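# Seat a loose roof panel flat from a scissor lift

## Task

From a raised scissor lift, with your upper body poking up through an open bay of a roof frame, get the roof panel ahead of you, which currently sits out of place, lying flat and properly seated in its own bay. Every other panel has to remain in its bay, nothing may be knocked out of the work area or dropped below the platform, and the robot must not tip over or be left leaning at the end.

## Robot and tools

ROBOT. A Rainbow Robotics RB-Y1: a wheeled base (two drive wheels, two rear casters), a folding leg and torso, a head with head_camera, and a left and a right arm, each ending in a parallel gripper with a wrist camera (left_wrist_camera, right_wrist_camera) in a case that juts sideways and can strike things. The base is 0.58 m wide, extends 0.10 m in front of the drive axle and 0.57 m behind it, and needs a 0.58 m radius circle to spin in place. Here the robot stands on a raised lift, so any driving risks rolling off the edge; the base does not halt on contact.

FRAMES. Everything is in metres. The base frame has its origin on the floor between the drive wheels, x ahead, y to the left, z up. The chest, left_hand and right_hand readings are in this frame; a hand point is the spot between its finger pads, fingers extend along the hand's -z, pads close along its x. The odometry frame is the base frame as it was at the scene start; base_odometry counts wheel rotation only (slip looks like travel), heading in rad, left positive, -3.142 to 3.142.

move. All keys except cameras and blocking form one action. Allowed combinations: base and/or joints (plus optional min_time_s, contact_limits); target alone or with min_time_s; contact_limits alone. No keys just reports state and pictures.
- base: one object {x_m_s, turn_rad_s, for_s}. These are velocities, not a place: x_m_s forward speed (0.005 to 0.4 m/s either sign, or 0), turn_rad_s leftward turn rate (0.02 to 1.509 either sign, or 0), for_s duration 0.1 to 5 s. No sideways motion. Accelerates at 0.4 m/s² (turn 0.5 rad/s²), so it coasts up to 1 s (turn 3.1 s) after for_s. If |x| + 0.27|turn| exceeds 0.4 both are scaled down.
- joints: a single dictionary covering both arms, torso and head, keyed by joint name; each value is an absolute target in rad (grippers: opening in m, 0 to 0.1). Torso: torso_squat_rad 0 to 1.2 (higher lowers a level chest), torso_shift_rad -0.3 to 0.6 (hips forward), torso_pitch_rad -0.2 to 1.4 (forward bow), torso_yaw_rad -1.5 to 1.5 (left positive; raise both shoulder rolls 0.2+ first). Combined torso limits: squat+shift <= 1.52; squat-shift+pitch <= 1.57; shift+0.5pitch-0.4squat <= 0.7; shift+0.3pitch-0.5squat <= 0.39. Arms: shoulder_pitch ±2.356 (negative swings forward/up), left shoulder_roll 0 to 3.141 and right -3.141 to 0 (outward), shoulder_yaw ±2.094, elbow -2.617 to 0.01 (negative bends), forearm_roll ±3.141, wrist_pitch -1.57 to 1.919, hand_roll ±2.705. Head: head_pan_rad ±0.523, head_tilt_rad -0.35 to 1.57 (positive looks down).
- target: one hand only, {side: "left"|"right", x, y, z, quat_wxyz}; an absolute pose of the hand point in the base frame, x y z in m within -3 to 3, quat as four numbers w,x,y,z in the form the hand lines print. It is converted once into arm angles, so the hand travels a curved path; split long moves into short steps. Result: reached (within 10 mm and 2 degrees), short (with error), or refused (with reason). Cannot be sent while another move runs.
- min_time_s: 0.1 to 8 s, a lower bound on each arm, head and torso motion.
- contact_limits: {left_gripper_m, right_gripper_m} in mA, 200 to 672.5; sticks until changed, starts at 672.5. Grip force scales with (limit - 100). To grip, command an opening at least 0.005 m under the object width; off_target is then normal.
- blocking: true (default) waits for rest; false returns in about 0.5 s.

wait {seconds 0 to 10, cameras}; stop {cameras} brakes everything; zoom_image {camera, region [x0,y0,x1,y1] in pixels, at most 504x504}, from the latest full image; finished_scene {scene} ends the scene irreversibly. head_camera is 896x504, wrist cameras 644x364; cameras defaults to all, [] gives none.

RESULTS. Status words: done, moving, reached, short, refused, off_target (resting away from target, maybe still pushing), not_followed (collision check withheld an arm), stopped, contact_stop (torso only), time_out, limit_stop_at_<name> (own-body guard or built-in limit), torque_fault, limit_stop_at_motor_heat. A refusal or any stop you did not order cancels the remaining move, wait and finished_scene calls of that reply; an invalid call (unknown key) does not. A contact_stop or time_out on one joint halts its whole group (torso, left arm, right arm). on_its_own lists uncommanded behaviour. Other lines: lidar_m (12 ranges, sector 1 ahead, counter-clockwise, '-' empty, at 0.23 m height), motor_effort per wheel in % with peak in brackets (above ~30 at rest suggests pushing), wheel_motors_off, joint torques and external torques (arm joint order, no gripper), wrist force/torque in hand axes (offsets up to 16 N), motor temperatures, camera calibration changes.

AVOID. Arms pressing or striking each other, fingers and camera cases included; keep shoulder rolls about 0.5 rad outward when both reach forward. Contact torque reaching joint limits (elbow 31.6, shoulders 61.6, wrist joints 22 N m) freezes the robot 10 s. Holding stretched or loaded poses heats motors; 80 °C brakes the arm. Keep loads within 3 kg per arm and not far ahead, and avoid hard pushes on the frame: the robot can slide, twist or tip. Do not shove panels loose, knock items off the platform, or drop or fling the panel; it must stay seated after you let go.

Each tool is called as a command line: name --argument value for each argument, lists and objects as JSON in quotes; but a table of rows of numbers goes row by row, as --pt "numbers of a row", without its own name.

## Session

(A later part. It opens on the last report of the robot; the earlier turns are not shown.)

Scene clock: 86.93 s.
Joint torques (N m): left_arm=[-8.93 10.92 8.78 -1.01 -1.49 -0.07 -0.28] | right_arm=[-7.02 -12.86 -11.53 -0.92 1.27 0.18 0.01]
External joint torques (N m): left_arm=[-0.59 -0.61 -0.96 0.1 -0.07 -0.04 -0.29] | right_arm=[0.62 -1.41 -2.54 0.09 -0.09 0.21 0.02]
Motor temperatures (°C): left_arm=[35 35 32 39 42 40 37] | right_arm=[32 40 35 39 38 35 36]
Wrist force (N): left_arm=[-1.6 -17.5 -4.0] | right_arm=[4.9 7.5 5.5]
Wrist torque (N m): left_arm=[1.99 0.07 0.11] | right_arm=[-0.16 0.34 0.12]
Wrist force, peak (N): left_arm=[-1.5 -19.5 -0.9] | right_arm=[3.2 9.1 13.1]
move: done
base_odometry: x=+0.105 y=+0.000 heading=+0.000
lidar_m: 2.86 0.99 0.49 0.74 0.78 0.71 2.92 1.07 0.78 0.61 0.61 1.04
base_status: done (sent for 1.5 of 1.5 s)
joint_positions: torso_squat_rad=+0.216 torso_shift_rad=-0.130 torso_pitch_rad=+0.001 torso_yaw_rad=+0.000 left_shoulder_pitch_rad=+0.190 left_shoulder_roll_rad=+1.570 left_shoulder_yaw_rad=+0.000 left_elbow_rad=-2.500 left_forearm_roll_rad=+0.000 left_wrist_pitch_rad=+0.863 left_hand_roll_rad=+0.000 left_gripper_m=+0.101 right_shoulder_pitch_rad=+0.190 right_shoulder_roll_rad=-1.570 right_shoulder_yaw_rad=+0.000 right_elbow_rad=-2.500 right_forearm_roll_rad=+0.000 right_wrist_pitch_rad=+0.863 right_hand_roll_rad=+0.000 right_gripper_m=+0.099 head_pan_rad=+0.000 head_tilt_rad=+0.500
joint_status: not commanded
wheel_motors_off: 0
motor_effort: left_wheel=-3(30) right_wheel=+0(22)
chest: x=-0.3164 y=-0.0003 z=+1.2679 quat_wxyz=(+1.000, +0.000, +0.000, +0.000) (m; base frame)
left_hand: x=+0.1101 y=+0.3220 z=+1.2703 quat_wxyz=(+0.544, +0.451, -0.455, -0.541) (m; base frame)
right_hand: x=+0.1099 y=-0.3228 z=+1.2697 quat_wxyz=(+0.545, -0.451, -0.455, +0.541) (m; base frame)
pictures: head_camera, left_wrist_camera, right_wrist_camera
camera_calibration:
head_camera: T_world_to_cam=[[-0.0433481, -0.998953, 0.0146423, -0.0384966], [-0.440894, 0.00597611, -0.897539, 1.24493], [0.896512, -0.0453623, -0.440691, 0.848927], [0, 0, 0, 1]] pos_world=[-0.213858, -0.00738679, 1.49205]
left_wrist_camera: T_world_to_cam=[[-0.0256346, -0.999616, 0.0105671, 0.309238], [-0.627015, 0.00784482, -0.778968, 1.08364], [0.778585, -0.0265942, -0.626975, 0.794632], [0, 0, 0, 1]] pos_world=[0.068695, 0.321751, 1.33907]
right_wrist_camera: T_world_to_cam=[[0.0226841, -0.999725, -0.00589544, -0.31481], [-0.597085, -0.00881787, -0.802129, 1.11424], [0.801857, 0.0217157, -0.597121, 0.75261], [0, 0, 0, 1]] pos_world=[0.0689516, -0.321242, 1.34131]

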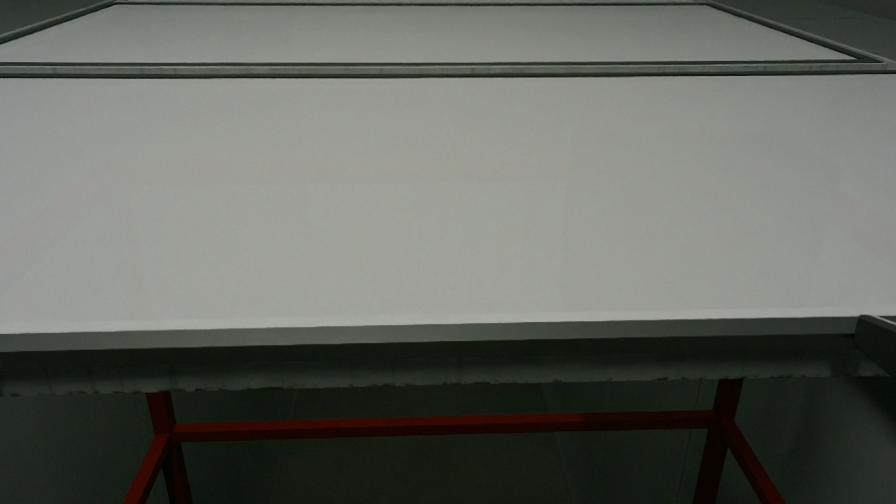

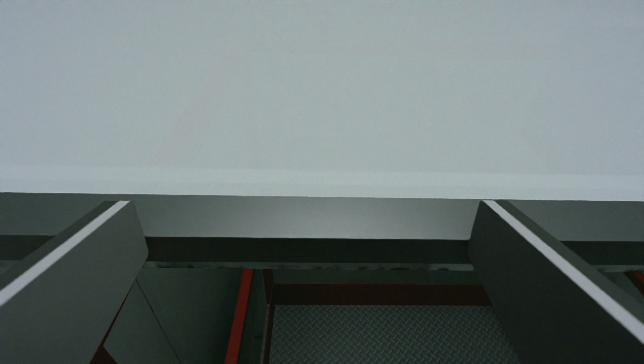

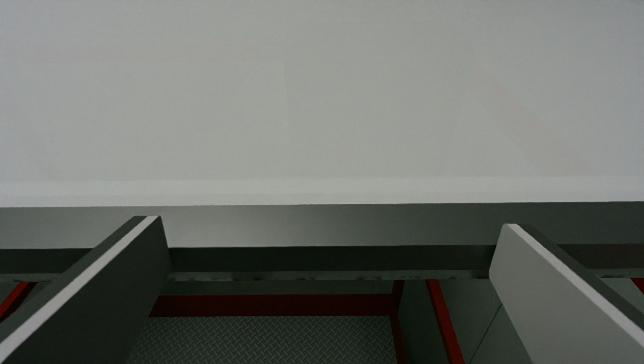

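move --base '{"x_m_s": 0.03, "for_s": 0.8333}'

zoom_image --camera "head_camera" --region '[0, 40, 160, 130]'

zoom_image --camera "head_camera" --region '[736, 40, 896, 130]'

zoom_image --camera "head_camera" --region '[368, 300, 528, 400]'

zoom_image --camera "left_wrist_camera" --region '[60, 140, 260, 304]'

Scene clock: 89.80 s.
Joint torques (N m): left_arm=[-9.38 10.86 8.73 -0.95 -1.53 -0.24 -0.2] | right_arm=[-6.79 -13.31 -11.71 -0.51 1.41 0.03 0.08]
External joint torques (N m): left_arm=[-1.04 -0.67 -1 0.15 -0.11 -0.2 -0.22] | right_arm=[0.85 -1.85 -2.72 0.5 0.04 0.06 0.09]
Motor temperatures (°C): left_arm=[35 35 32 39 42 40 37] | right_arm=[32 40 35 39 38 35 36]
Wrist force (N): left_arm=[-1.5 -17.8 -4.0] | right_arm=[4.9 7.6 5.2]
Wrist torque (N m): left_arm=[2.03 0.09 0.13] | right_arm=[-0.16 0.32 0.12]
Wrist force, peak (N): left_arm=[-1.6 -18.9 -0.9] | right_arm=[4.7 8.6 10.4]
move: done
base_odometry: x=+0.130 y=+0.000 heading=+0.000
lidar_m: 2.85 0.96 0.50 0.53 0.77 0.74 2.92 1.11 0.78 0.60 0.61 1.02
base_status: done (sent for 0.83 of 0.83 s)
joint_positions: torso_squat_rad=+0.216 torso_shift_rad=-0.130 torso_pitch_rad=+0.001 torso_yaw_rad=+0.000 left_shoulder_pitch_rad=+0.190 left_shoulder_roll_rad=+1.570 left_shoulder_yaw_rad=+0.000 left_elbow_rad=-2.500 left_forearm_roll_rad=+0.000 left_wrist_pitch_rad=+0.863 left_hand_roll_rad=+0.000 left_gripper_m=+0.101 right_shoulder_pitch_rad=+0.190 right_shoulder_roll_rad=-1.570 right_shoulder_yaw_rad=+0.000 right_elbow_rad=-2.500 right_forearm_roll_rad=+0.000 right_wrist_pitch_rad=+0.863 right_hand_roll_rad=+0.000 right_gripper_m=+0.099 head_pan_rad=+0.000 head_tilt_rad=+0.500
joint_status: not commanded
wheel_motors_off: 0
motor_effort: left_wheel=-4(21) right_wheel=-2(17)
chest: x=-0.3164 y=-0.0003 z=+1.2679 quat_wxyz=(+1.000, +0.000, +0.000, +0.000) (m; base frame)
left_hand: x=+0.1101 y=+0.3220 z=+1.2704 quat_wxyz=(+0.544, +0.451, -0.455, -0.541) (m; base frame)
right_hand: x=+0.1099 y=-0.3228 z=+1.2698 quat_wxyz=(+0.544, -0.451, -0.455, +0.541) (m; base frame)
pictures: head_camera, left_wrist_camera, right_wrist_camera
camera_calibration:
head_camera: T_world_to_cam=[[-0.0433502, -0.998953, 0.0146382, -0.0384908], [-0.440894, 0.00598076, -0.897539, 1.24493], [0.896512, -0.0453624, -0.440691, 0.848927], [0, 0, 0, 1]] pos_world=[-0.213858, -0.00738679, 1.49205]
left_wrist_camera: T_world_to_cam=[[-0.0256346, -0.999616, 0.0105671, 0.309236], [-0.627015, 0.00784482, -0.778968, 1.08357], [0.778585, -0.0265942, -0.626975, 0.79471], [0, 0, 0, 1]] pos_world=[0.068595, 0.321751, 1.33907]
right_wrist_camera: T_world_to_cam=[[0.0226842, -0.999725, -0.00589501, -0.31481], [-0.597021, -0.0088165, -0.802177, 1.1143], [0.801905, 0.0217162, -0.597057, 0.752521], [0, 0, 0, 1]] pos_world=[0.0689517, -0.321242, 1.34131]

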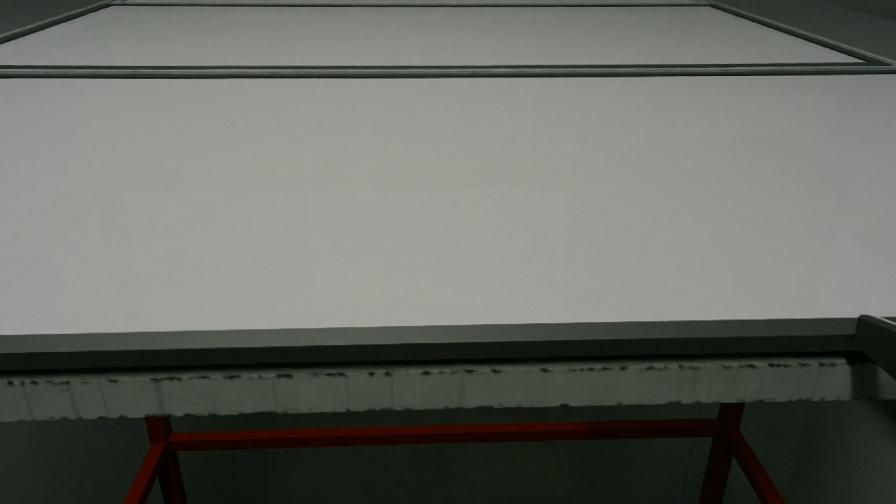

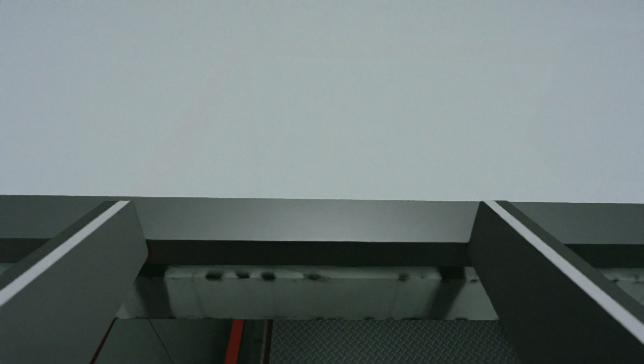

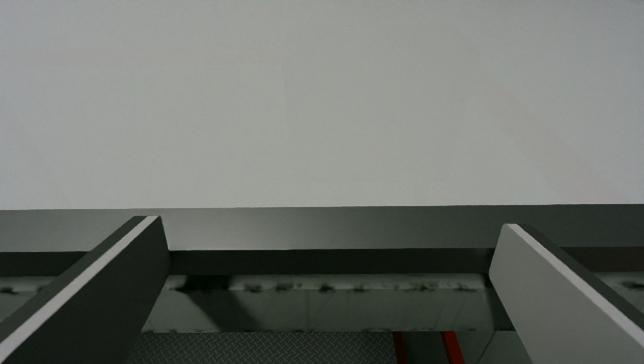

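Scaled by 3.150 from the camera's 896x504 image, which has a finer 1280x720 frame.

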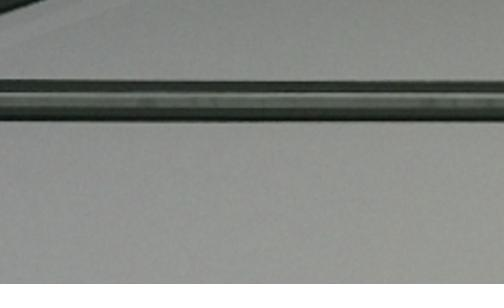

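Scaled by 3.150 from the camera's 896x504 image, which has a finer 1280x720 frame.

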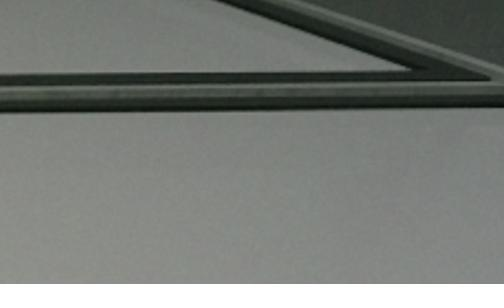

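Scaled by 3.150 from the camera's 896x504 image, which has a finer 1280x720 frame.

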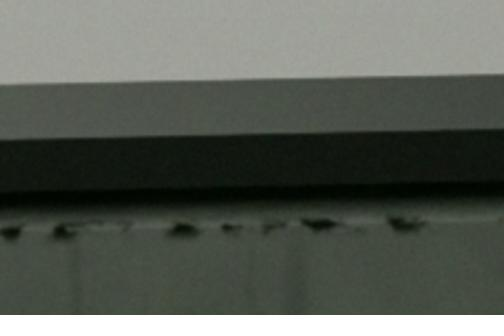

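Scaled by 2.520 from the camera's 644x364 image, which has a finer 1265x715 frame.

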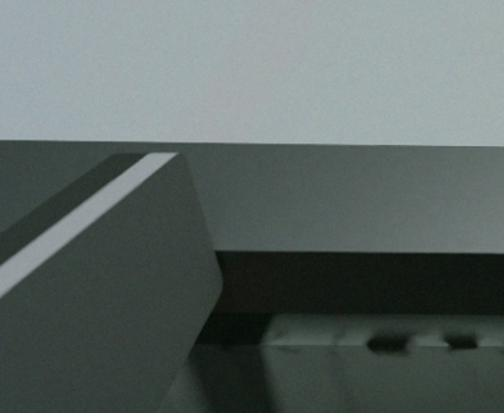

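move --base '{"x_m_s": 0.03, "for_s": 0.5}'

zoom_image --camera "head_camera" --region '[0, 40, 160, 130]'

zoom_image --camera "head_camera" --region '[736, 40, 896, 130]'

zoom_image --camera "left_wrist_camera" --region '[60, 160, 260, 324]'

zoom_image --camera "right_wrist_camera" --region '[340, 160, 540, 324]'

Scene clock: 92.40 s.
Joint torques (N m): left_arm=[-9.05 11 8.61 -0.83 -1.43 -0.07 -0.39] | right_arm=[-7.06 -13.37 -11.34 -0.77 1.39 0.13 0.08]
External joint torques (N m): left_arm=[-0.72 -0.53 -1.12 0.28 -0.02 -0.04 -0.4] | right_arm=[0.57 -1.92 -2.35 0.23 0.02 0.16 0.09]
Motor temperatures (°C): left_arm=[35 35 32 39 42 40 37] | right_arm=[32 40 35 39 38 35 36]
Wrist force (N): left_arm=[-1.2 -17.6 -4.1] | right_arm=[4.8 7.5 5.2]
Wrist torque (N m): left_arm=[2.02 0.13 0.14] | right_arm=[-0.16 0.33 0.13]
Wrist force, peak (N): left_arm=[-1.4 -19.0 -0.4] | right_arm=[3.9 7.7 11.9]
move: done
base_odometry: x=+0.145 y=+0.000 heading=+0.000
lidar_m: 2.86 0.95 0.50 0.49 0.77 0.76 2.92 1.12 0.78 0.60 0.77 1.01
base_status: done (sent for 0.5 of 0.5 s)
joint_positions: torso_squat_rad=+0.216 torso_shift_rad=-0.130 torso_pitch_rad=+0.001 torso_yaw_rad=+0.000 left_shoulder_pitch_rad=+0.190 left_shoulder_roll_rad=+1.570 left_shoulder_yaw_rad=+0.000 left_elbow_rad=-2.500 left_forearm_roll_rad=+0.000 left_wrist_pitch_rad=+0.863 left_hand_roll_rad=+0.000 left_gripper_m=+0.101 right_shoulder_pitch_rad=+0.190 right_shoulder_roll_rad=-1.570 right_shoulder_yaw_rad=+0.000 right_elbow_rad=-2.500 right_forearm_roll_rad=+0.000 right_wrist_pitch_rad=+0.863 right_hand_roll_rad=+0.000 right_gripper_m=+0.099 head_pan_rad=+0.000 head_tilt_rad=+0.500
joint_status: not commanded
wheel_motors_off: 0
motor_effort: left_wheel=-3(20) right_wheel=-2(18)
chest: x=-0.3164 y=-0.0003 z=+1.2679 quat_wxyz=(+1.000, +0.000, +0.000, +0.000) (m; base frame)
left_hand: x=+0.1101 y=+0.3220 z=+1.2704 quat_wxyz=(+0.544, +0.452, -0.455, -0.541) (m; base frame)
right_hand: x=+0.1099 y=-0.3228 z=+1.2698 quat_wxyz=(+0.544, -0.451, -0.455, +0.541) (m; base frame)
pictures: head_camera, left_wrist_camera, right_wrist_camera
camera_calibration:
head_camera: T_world_to_cam=[[-0.0433481, -0.998953, 0.0146423, -0.0384966], [-0.440894, 0.00597611, -0.897539, 1.24493], [0.896512, -0.0453623, -0.440691, 0.848927], [0, 0, 0, 1]] pos_world=[-0.213858, -0.00738679, 1.49205]
left_wrist_camera: T_world_to_cam=[[-0.0256346, -0.999616, 0.0105671, 0.309236], [-0.627015, 0.00784482, -0.778968, 1.08357], [0.778585, -0.0265942, -0.626975, 0.79471], [0, 0, 0, 1]] pos_world=[0.068595, 0.321751, 1.33907]
right_wrist_camera: T_world_to_cam=[[0.0226837, -0.999725, -0.00589366, -0.314812], [-0.596973, -0.00881603, -0.802213, 1.11435], [0.801941, 0.0217155, -0.597009, 0.752454], [0, 0, 0, 1]] pos_world=[0.0689517, -0.321242, 1.34131]

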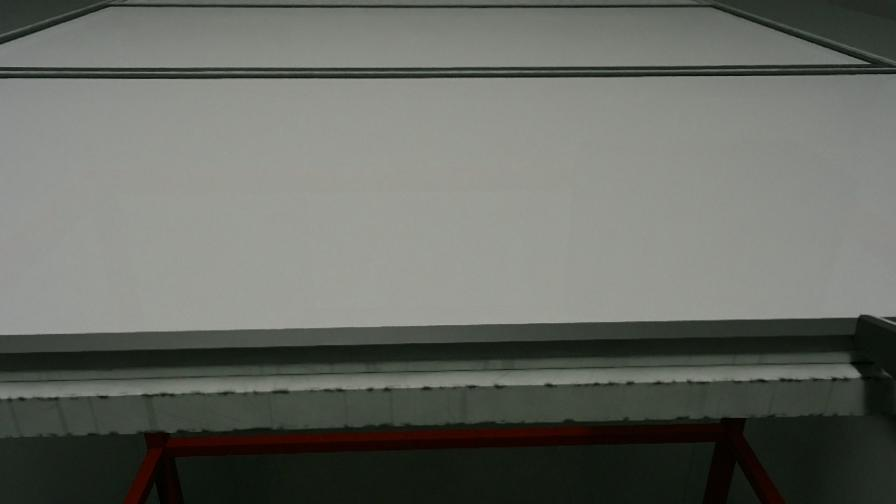

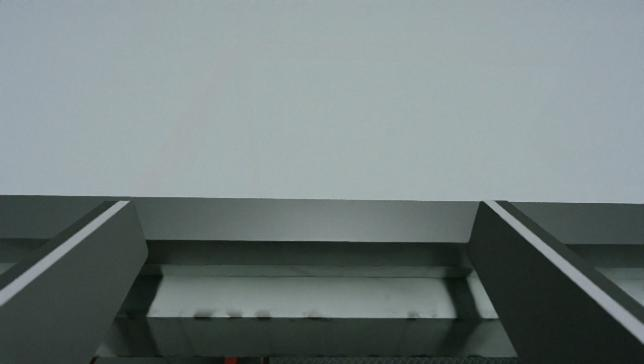

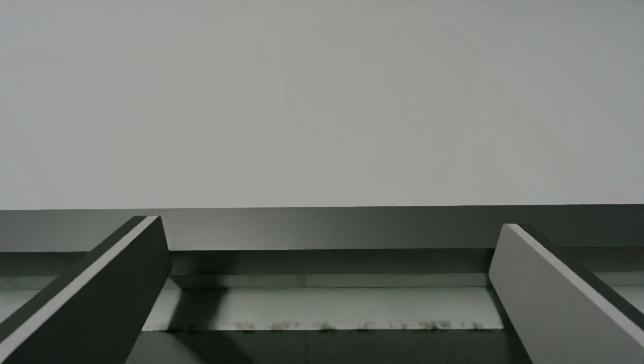

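Scaled by 3.150 from the camera's 896x504 image, which has a finer 1280x720 frame.

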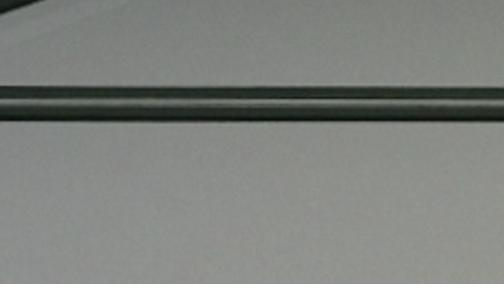

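Scaled by 3.150 from the camera's 896x504 image, which has a finer 1280x720 frame.

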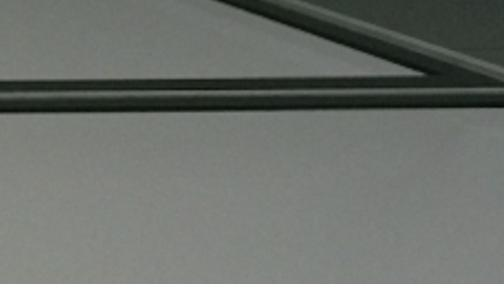

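Scaled by 2.520 from the camera's 644x364 image, which has a finer 1265x715 frame.

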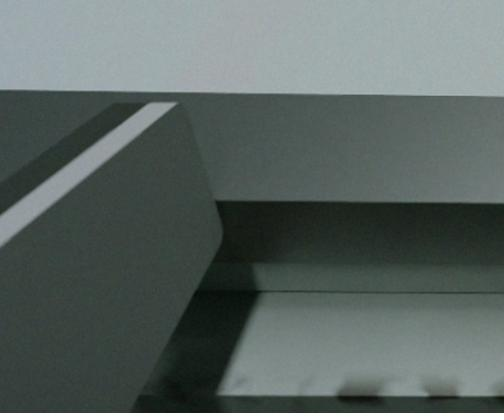

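Scaled by 2.520 from the camera's 644x364 image, which has a finer 1265x715 frame.

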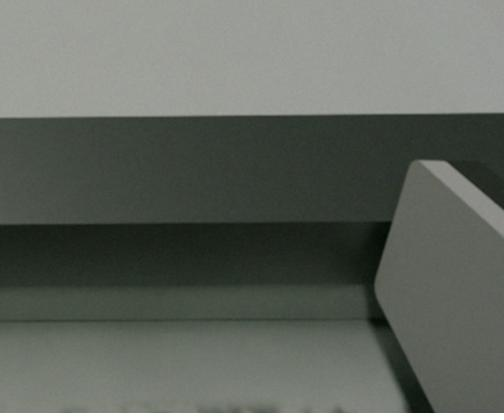

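move --base '{"x_m_s": 0.02, "for_s": 0.4667}'

zoom_image --camera "left_wrist_camera" --region '[60, 160, 260, 324]'

zoom_image --camera "right_wrist_camera" --region '[340, 160, 540, 324]'

zoom_image --camera "head_camera" --region '[736, 280, 896, 400]'

Scene clock: 94.17 s.
Joint torques (N m): left_arm=[-8.75 11.19 8.73 -0.85 -1.42 -0.26 -0.33] | right_arm=[-6.46 -12.96 -11.67 -0.71 1.34 0.21 0.12]
External joint torques (N m): left_arm=[-0.42 -0.34 -1 0.26 0 -0.23 -0.34] | right_arm=[1.18 -1.51 -2.68 0.3 -0.03 0.23 0.13]
Motor temperatures (°C): left_arm=[35 35 32 39 42 40 37] | right_arm=[32 40 35 39 38 35 36]
Wrist force (N): left_arm=[-1.5 -17.7 -4.1] | right_arm=[4.7 7.5 5.6]
Wrist torque (N m): left_arm=[2.04 0.10 0.14] | right_arm=[-0.15 0.30 0.13]
Wrist force, peak (N): left_arm=[-1.7 -18.0 -4.1] | right_arm=[3.5 7.6 11.1]
move: done
base_odometry: x=+0.154 y=+0.000 heading=+0.000
lidar_m: 2.85 0.94 0.49 0.49 0.77 0.76 2.92 0.83 0.78 0.59 0.77 1.01
base_status: done (sent for 0.47 of 0.47 s)
joint_positions: torso_squat_rad=+0.216 torso_shift_rad=-0.130 torso_pitch_rad=+0.001 torso_yaw_rad=+0.000 left_shoulder_pitch_rad=+0.190 left_shoulder_roll_rad=+1.570 left_shoulder_yaw_rad=+0.000 left_elbow_rad=-2.500 left_forearm_roll_rad=+0.000 left_wrist_pitch_rad=+0.863 left_hand_roll_rad=+0.000 left_gripper_m=+0.101 right_shoulder_pitch_rad=+0.190 right_shoulder_roll_rad=-1.570 right_shoulder_yaw_rad=+0.000 right_elbow_rad=-2.500 right_forearm_roll_rad=+0.000 right_wrist_pitch_rad=+0.863 right_hand_roll_rad=+0.000 right_gripper_m=+0.099 head_pan_rad=+0.000 head_tilt_rad=+0.500
joint_status: not commanded
wheel_motors_off: 0
motor_effort: left_wheel=-6(17) right_wheel=-1(16)
chest: x=-0.3164 y=-0.0003 z=+1.2679 quat_wxyz=(+1.000, +0.000, +0.000, +0.000) (m; base frame)
left_hand: x=+0.1101 y=+0.3220 z=+1.2704 quat_wxyz=(+0.544, +0.452, -0.455, -0.541) (m; base frame)
right_hand: x=+0.1099 y=-0.3228 z=+1.2698 quat_wxyz=(+0.544, -0.451, -0.455, +0.541) (m; base frame)
pictures: head_camera, left_wrist_camera, right_wrist_camera
camera_calibration:
head_camera: T_world_to_cam=[[-0.0433464, -0.998953, 0.0146362, -0.0384871], [-0.440854, 0.00597881, -0.897559, 1.24497], [0.896532, -0.0453584, -0.440651, 0.848871], [0, 0, 0, 1]] pos_world=[-0.213858, -0.00738678, 1.49205]
left_wrist_camera: T_world_to_cam=[[-0.0256346, -0.999616, 0.0105671, 0.309235], [-0.627015, 0.00784482, -0.778968, 1.08365], [0.778585, -0.0265942, -0.626975, 0.794773], [0, 0, 0, 1]] pos_world=[0.068595, 0.321751, 1.33917]
right_wrist_camera: T_world_to_cam=[[0.0226846, -0.999725, -0.00589242, -0.314812], [-0.596973, -0.00881756, -0.802213, 1.11429], [0.801941, 0.0217155, -0.597009, 0.752534], [0, 0, 0, 1]] pos_world=[0.0688517, -0.321242, 1.34131]

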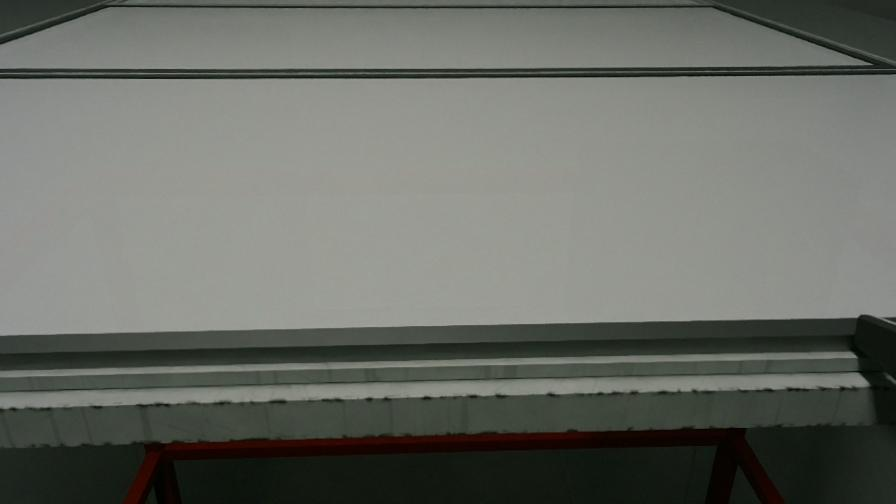

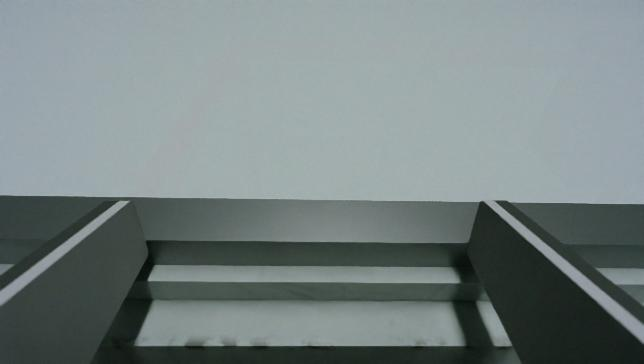

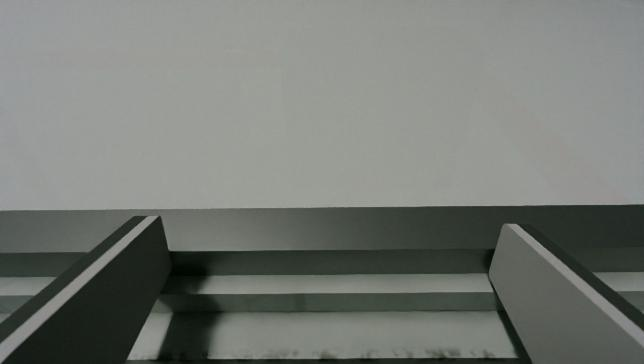

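Scaled by 2.520 from the camera's 644x364 image, which has a finer 1265x715 frame.

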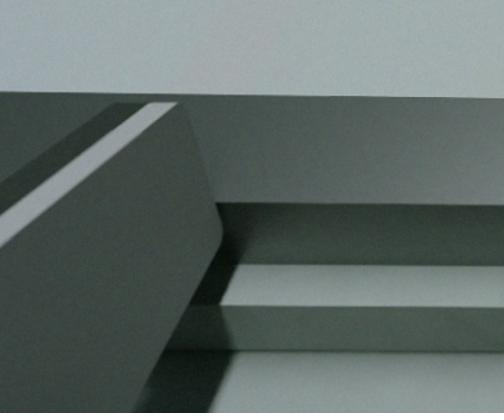

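Scaled by 2.520 from the camera's 644x364 image, which has a finer 1265x715 frame.

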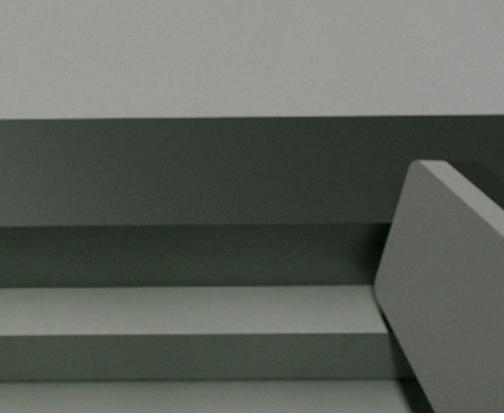

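Scaled by 3.150 from the camera's 896x504 image, which has a finer 1280x720 frame.

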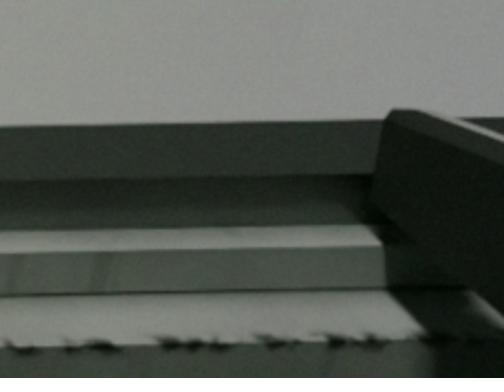

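move --base '{"x_m_s": 0.015, "for_s": 0.2667}'

zoom_image --camera "left_wrist_camera" --region '[60, 160, 260, 324]'

zoom_image --camera "right_wrist_camera" --region '[340, 160, 540, 324]'

Scene clock: 95.20 s.
Joint torques (N m): left_arm=[-8.78 10.97 8.75 -0.87 -1.52 -0.25 -0.17] | right_arm=[-6.84 -13.09 -11.25 -0.49 1.2 -0.01 0.04]
External joint torques (N m): left_arm=[-0.44 -0.56 -0.98 0.23 -0.1 -0.22 -0.18] | right_arm=[0.8 -1.64 -2.26 0.51 -0.17 0.01 0.05]
Motor temperatures (°C): left_arm=[35 35 32 39 42 40 37] | right_arm=[32 40 35 39 38 35 36]
Wrist force (N): left_arm=[-1.5 -17.9 -3.0] | right_arm=[4.7 7.4 6.8]
Wrist torque (N m): left_arm=[2.03 0.16 0.14] | right_arm=[-0.14 0.25 0.12]
Wrist force, peak (N): left_arm=[-1.6 -17.8 -4.3] | right_arm=[4.1 7.4 10.8]
move: done
base_odometry: x=+0.158 y=+0.000 heading=+0.000
lidar_m: 2.86 0.93 0.50 0.49 0.76 0.76 2.93 0.84 0.78 0.59 0.78 1.00
base_status: done (sent for 0.27 of 0.27 s)
joint_positions: torso_squat_rad=+0.216 torso_shift_rad=-0.130 torso_pitch_rad=+0.001 torso_yaw_rad=+0.000 left_shoulder_pitch_rad=+0.190 left_shoulder_roll_rad=+1.570 left_shoulder_yaw_rad=+0.000 left_elbow_rad=-2.500 left_forearm_roll_rad=+0.000 left_wrist_pitch_rad=+0.863 left_hand_roll_rad=+0.000 left_gripper_m=+0.101 right_shoulder_pitch_rad=+0.190 right_shoulder_roll_rad=-1.570 right_shoulder_yaw_rad=+0.000 right_elbow_rad=-2.500 right_forearm_roll_rad=+0.000 right_wrist_pitch_rad=+0.863 right_hand_roll_rad=+0.000 right_gripper_m=+0.099 head_pan_rad=+0.000 head_tilt_rad=+0.500
joint_status: not commanded
wheel_motors_off: 0
motor_effort: left_wheel=-1(14) right_wheel=-3(13)
chest: x=-0.3166 y=-0.0003 z=+1.2679 quat_wxyz=(+1.000, +0.000, +0.000, +0.000) (m; base frame)
left_hand: x=+0.1099 y=+0.3220 z=+1.2704 quat_wxyz=(+0.544, +0.452, -0.455, -0.541) (m; base frame)
right_hand: x=+0.1097 y=-0.3228 z=+1.2698 quat_wxyz=(+0.544, -0.451, -0.455, +0.541) (m; base frame)
pictures: head_camera, left_wrist_camera, right_wrist_camera
camera_calibration:
head_camera: T_world_to_cam=[[-0.0433501, -0.998953, 0.0146321, -0.038486], [-0.440773, 0.00598006, -0.897599, 1.245], [0.896571, -0.0453604, -0.440571, 0.84885], [0, 0, 0, 1]] pos_world=[-0.213958, -0.00738679, 1.49205]
left_wrist_camera: T_world_to_cam=[[-0.0256358, -0.999616, 0.0105632, 0.309237], [-0.626905, 0.00784489, -0.779056, 1.0837], [0.778674, -0.0265938, -0.626865, 0.794698], [0, 0, 0, 1]] pos_world=[0.0684949, 0.321751, 1.33917]
right_wrist_camera: T_world_to_cam=[[0.0226852, -0.999725, -0.0058894, -0.314813], [-0.596861, -0.00881725, -0.802296, 1.11433], [0.802024, 0.0217154, -0.596897, 0.752458], [0, 0, 0, 1]] pos_world=[0.0687517, -0.321242, 1.34131]

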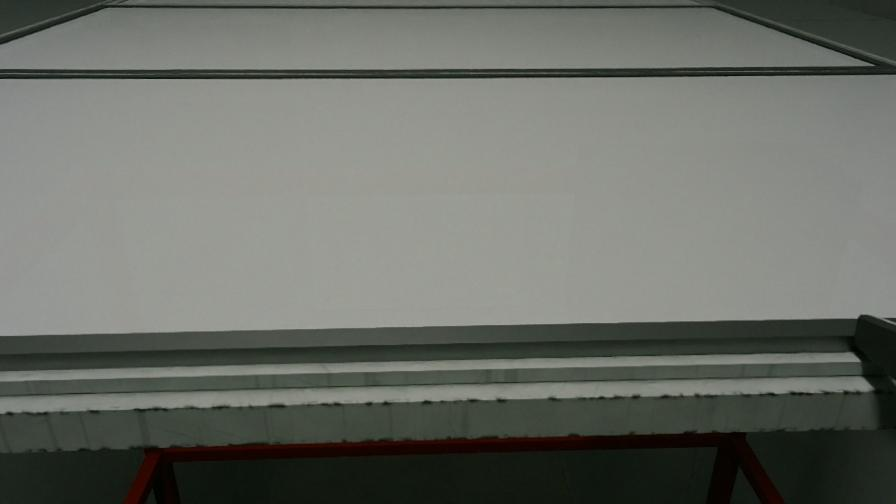

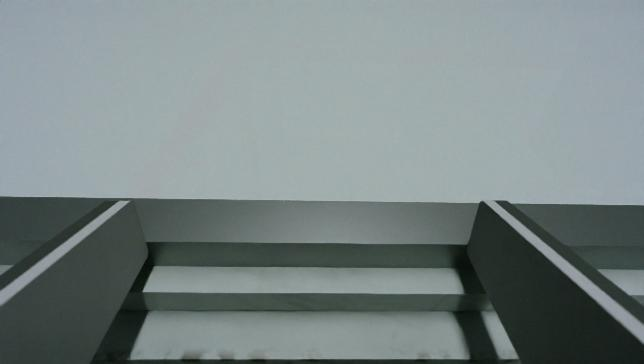

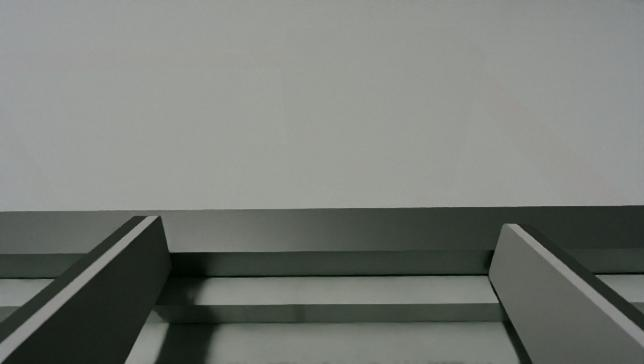

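Scaled by 2.520 from the camera's 644x364 image, which has a finer 1265x715 frame.

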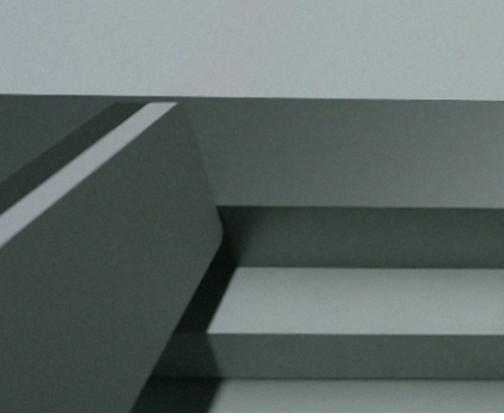

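Scaled by 2.520 from the camera's 644x364 image, which has a finer 1265x715 frame.

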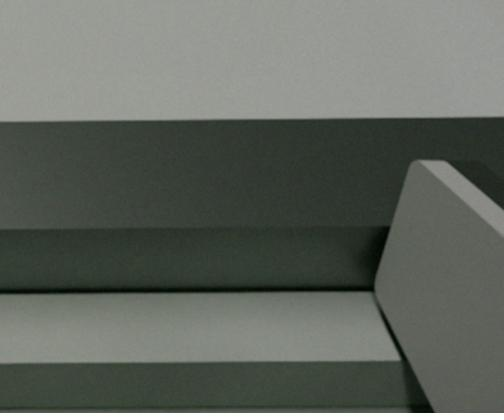

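move --base '{"x_m_s": 0.015, "for_s": 0.2667}'

zoom_image --camera "left_wrist_camera" --region '[60, 160, 260, 324]'

zoom_image --camera "right_wrist_camera" --region '[340, 160, 540, 324]'

Scene clock: 96.33 s.
Joint torques (N m): left_arm=[-8.88 11.04 8.56 -0.9 -1.42 -0.27 -0.25] | right_arm=[-6.95 -13.26 -11.18 -0.9 1.22 0.16 0]
External joint torques (N m): left_arm=[-0.54 -0.48 -1.17 0.21 -0.01 -0.24 -0.26] | right_arm=[0.68 -1.81 -2.19 0.1 -0.14 0.18 0.01]
Motor temperatures (°C): left_arm=[35 35 32 39 42 40 37] | right_arm=[32 40 35 39 38 35 36]
Wrist force (N): left_arm=[-1.5 -17.4 -3.8] | right_arm=[4.7 7.4 5.7]
Wrist torque (N m): left_arm=[2.00 0.10 0.14] | right_arm=[-0.15 0.32 0.12]
Wrist force, peak (N): left_arm=[-1.5 -18.9 0.0] | right_arm=[3.9 8.4 10.0]
move: done
base_odometry: x=+0.162 y=+0.000 heading=+0.000
lidar_m: 2.85 0.94 0.51 0.49 0.77 0.75 2.92 0.85 0.76 0.59 0.77 1.00
base_status: done (sent for 0.27 of 0.27 s)
joint_positions: torso_squat_rad=+0.216 torso_shift_rad=-0.130 torso_pitch_rad=+0.001 torso_yaw_rad=+0.000 left_shoulder_pitch_rad=+0.190 left_shoulder_roll_rad=+1.570 left_shoulder_yaw_rad=+0.000 left_elbow_rad=-2.500 left_forearm_roll_rad=+0.000 left_wrist_pitch_rad=+0.863 left_hand_roll_rad=+0.000 left_gripper_m=+0.101 right_shoulder_pitch_rad=+0.190 right_shoulder_roll_rad=-1.570 right_shoulder_yaw_rad=+0.000 right_elbow_rad=-2.500 right_forearm_roll_rad=+0.000 right_wrist_pitch_rad=+0.863 right_hand_roll_rad=+0.000 right_gripper_m=+0.099 head_pan_rad=+0.000 head_tilt_rad=+0.500
joint_status: not commanded
wheel_motors_off: 0
motor_effort: left_wheel=-2(14) right_wheel=+0(14)
chest: x=-0.3164 y=-0.0003 z=+1.2679 quat_wxyz=(+1.000, +0.000, +0.000, +0.000) (m; base frame)
left_hand: x=+0.1101 y=+0.3220 z=+1.2703 quat_wxyz=(+0.544, +0.451, -0.455, -0.541) (m; base frame)
right_hand: x=+0.1099 y=-0.3228 z=+1.2697 quat_wxyz=(+0.545, -0.451, -0.455, +0.541) (m; base frame)
pictures: head_camera, left_wrist_camera, right_wrist_camera
camera_calibration:
head_camera: T_world_to_cam=[[-0.0433481, -0.998953, 0.0146423, -0.0384966], [-0.440894, 0.00597611, -0.897539, 1.24493], [0.896512, -0.0453623, -0.440691, 0.848927], [0, 0, 0, 1]] pos_world=[-0.213858, -0.00738679, 1.49205]
left_wrist_camera: T_world_to_cam=[[-0.0256346, -0.999616, 0.0105671, 0.309236], [-0.627015, 0.00784482, -0.778968, 1.08357], [0.778585, -0.0265942, -0.626975, 0.79471], [0, 0, 0, 1]] pos_world=[0.068595, 0.321751, 1.33907]
right_wrist_camera: T_world_to_cam=[[0.0226846, -0.999725, -0.00589441, -0.314811], [-0.597021, -0.00881724, -0.802177, 1.1143], [0.801905, 0.0217162, -0.597057, 0.752521], [0, 0, 0, 1]] pos_world=[0.0689517, -0.321242, 1.34131]

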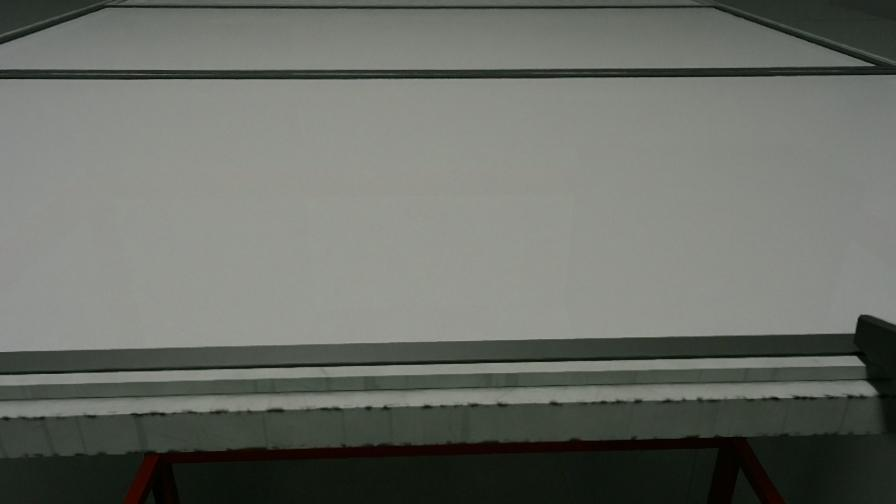

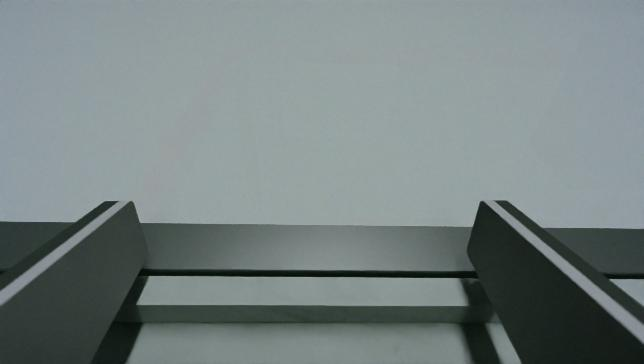

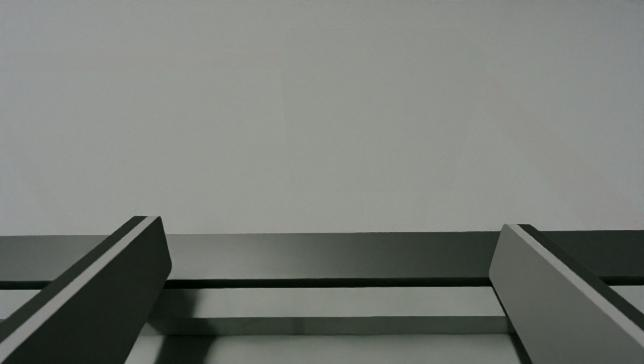

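Scaled by 2.520 from the camera's 644x364 image, which has a finer 1265x715 frame.

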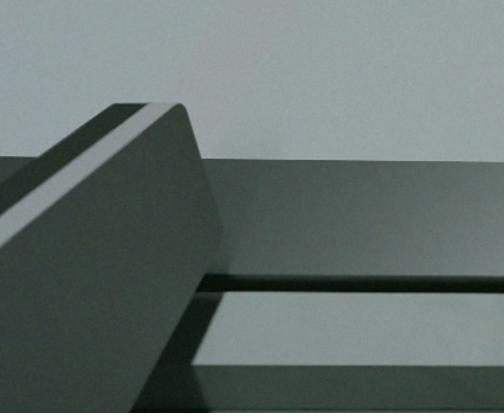

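Scaled by 2.520 from the camera's 644x364 image, which has a finer 1265x715 frame.

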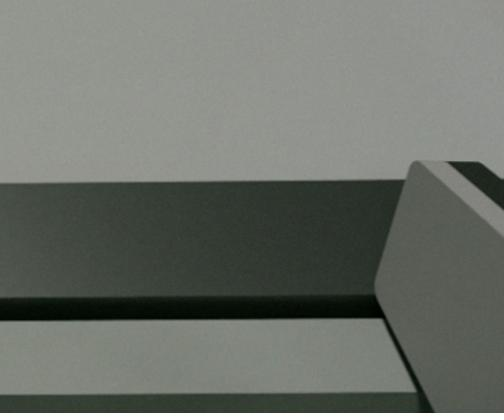

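move --joints '{"torso_squat_rad": 0.0, "head_tilt_rad": 0.4}'

zoom_image --camera "head_camera" --region '[0, 90, 180, 190]'

zoom_image --camera "head_camera" --region '[716, 90, 896, 190]'

zoom_image --camera "left_wrist_camera" --region '[0, 180, 322, 364]'

zoom_image --camera "right_wrist_camera" --region '[322, 180, 644, 364]'

Scene clock: 98.23 s.
Joint torques (N m): left_arm=[-8.89 10.9 8.92 -0.95 -1.44 -0.34 -0.31] | right_arm=[-7.17 -13.07 -11.17 -0.76 1.31 0.14 0.14]
External joint torques (N m): left_arm=[-0.56 -0.63 -0.81 0.16 -0.03 -0.31 -0.32] | right_arm=[0.46 -1.62 -2.17 0.25 -0.05 0.16 0.15]
Motor temperatures (°C): left_arm=[35 35 32 39 42 40 37] | right_arm=[32 40 35 39 38 35 36]
Wrist force (N): left_arm=[-1.7 -17.1 -4.0] | right_arm=[4.9 7.6 5.9]
Wrist torque (N m): left_arm=[1.95 0.07 0.12] | right_arm=[-0.18 0.34 0.12]
Wrist force, peak (N): left_arm=[-1.7 -18.0 -4.0] | right_arm=[5.0 7.6 5.8]
move: done
base_odometry: x=+0.162 y=+0.000 heading=+0.000
lidar_m: 2.85 0.93 0.51 0.49 0.78 0.76 2.92 0.83 0.77 0.59 0.78 1.00
base_status: not commanded
joint_positions: torso_squat_rad=+0.000 torso_shift_rad=-0.130 torso_pitch_rad=+0.001 torso_yaw_rad=+0.000 left_shoulder_pitch_rad=+0.190 left_shoulder_roll_rad=+1.570 left_shoulder_yaw_rad=+0.000 left_elbow_rad=-2.500 left_forearm_roll_rad=+0.000 left_wrist_pitch_rad=+0.863 left_hand_roll_rad=+0.000 left_gripper_m=+0.101 right_shoulder_pitch_rad=+0.190 right_shoulder_roll_rad=-1.570 right_shoulder_yaw_rad=+0.000 right_elbow_rad=-2.500 right_forearm_roll_rad=+0.000 right_wrist_pitch_rad=+0.863 right_hand_roll_rad=+0.000 right_gripper_m=+0.099 head_pan_rad=+0.000 head_tilt_rad=+0.400
joint_status: all done
wheel_motors_off: 0
motor_effort: left_wheel=-2(3) right_wheel=-4(5)
chest: x=-0.3184 y=-0.0003 z=+1.2840 quat_wxyz=(+1.000, +0.000, +0.000, +0.000) (m; base frame)
left_hand: x=+0.1081 y=+0.3220 z=+1.2864 quat_wxyz=(+0.544, +0.451, -0.455, -0.541) (m; base frame)
right_hand: x=+0.1079 y=-0.3228 z=+1.2858 quat_wxyz=(+0.545, -0.451, -0.455, +0.541) (m; base frame)
pictures: head_camera, left_wrist_camera, right_wrist_camera
camera_calibration:
head_camera: T_world_to_cam=[[-0.0446817, -0.998948, 0.0102818, -0.0327331], [-0.349269, 0.00597813, -0.937003, 1.34422], [0.935957, -0.0454581, -0.349169, 0.733594], [0, 0, 0, 1]] pos_world=[-0.218578, -0.00738692, 1.51603]
left_wrist_camera: T_world_to_cam=[[-0.0256325, -0.999616, 0.0105705, 0.30901], [-0.627185, 0.00784676, -0.778831, 1.09469], [0.778448, -0.026593, -0.627145, 0.806601], [0, 0, 0, 1]] pos_world=[0.0665953, 0.321751, 1.35517]
right_wrist_camera: T_world_to_cam=[[0.0226836, -0.999725, -0.00589846, -0.314766], [-0.597197, -0.00881819, -0.802046, 1.12577], [0.801774, 0.0217159, -0.597233, 0.763928], [0, 0, 0, 1]] pos_world=[0.0669516, -0.321342, 1.35731]

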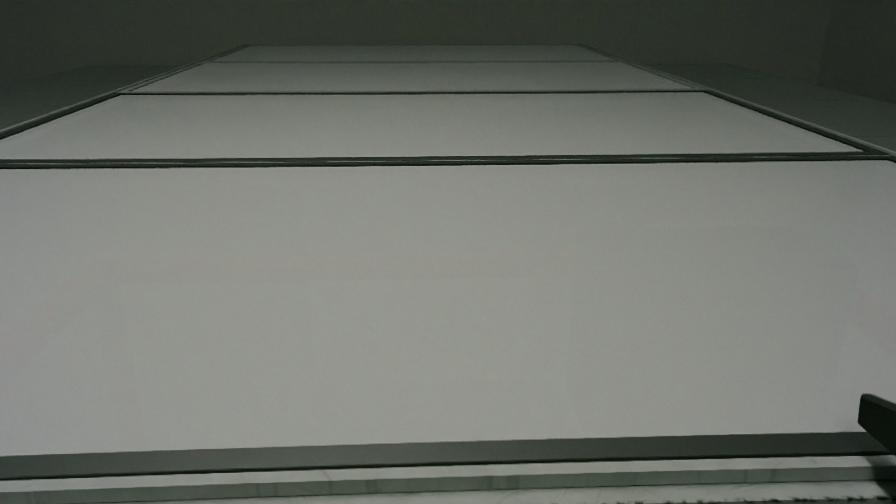

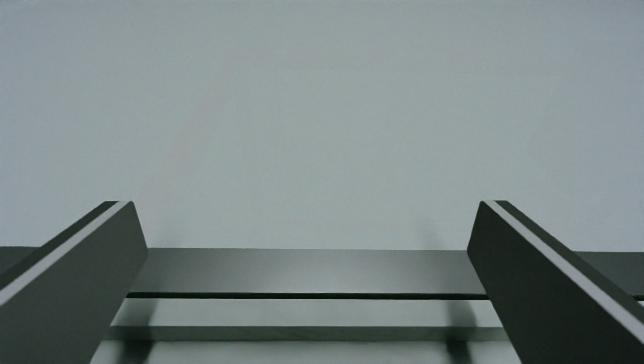

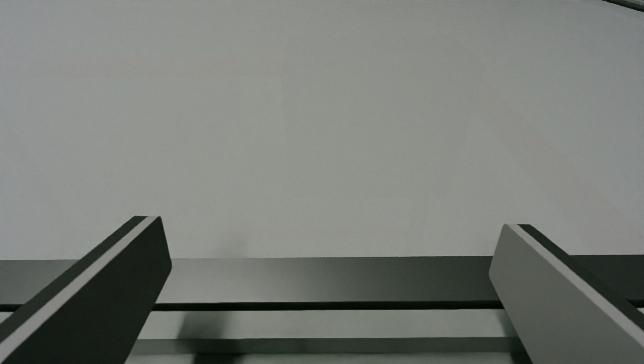

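Scaled by 2.800 from the camera's 896x504 image, which has a finer 1280x720 frame.

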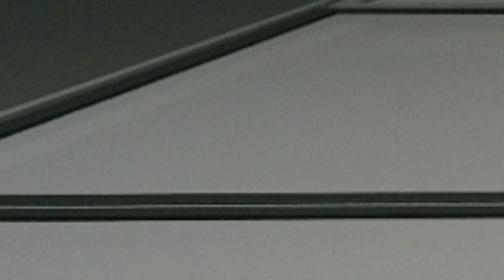

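Scaled by 2.800 from the camera's 896x504 image, which has a finer 1280x720 frame.

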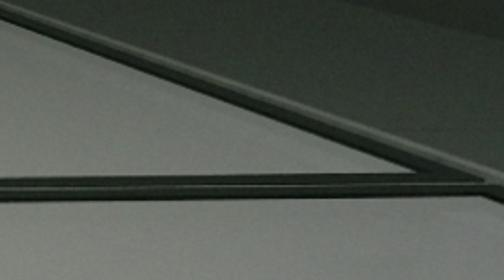

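Scaled by 1.565 from the camera's 644x364 image, which has a finer 1265x715 frame.

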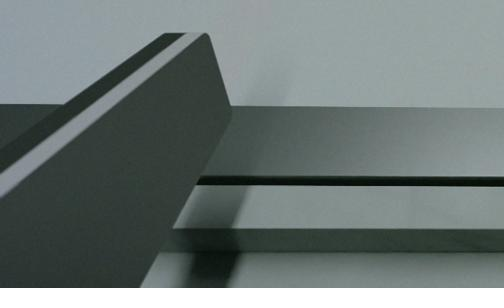

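Scaled by 1.565 from the camera's 644x364 image, which has a finer 1265x715 frame.

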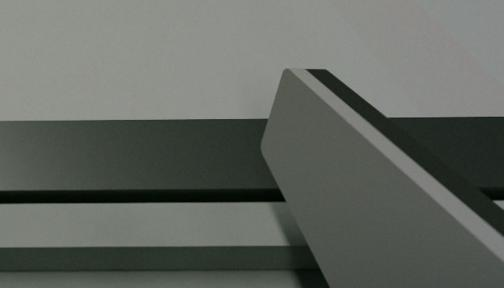

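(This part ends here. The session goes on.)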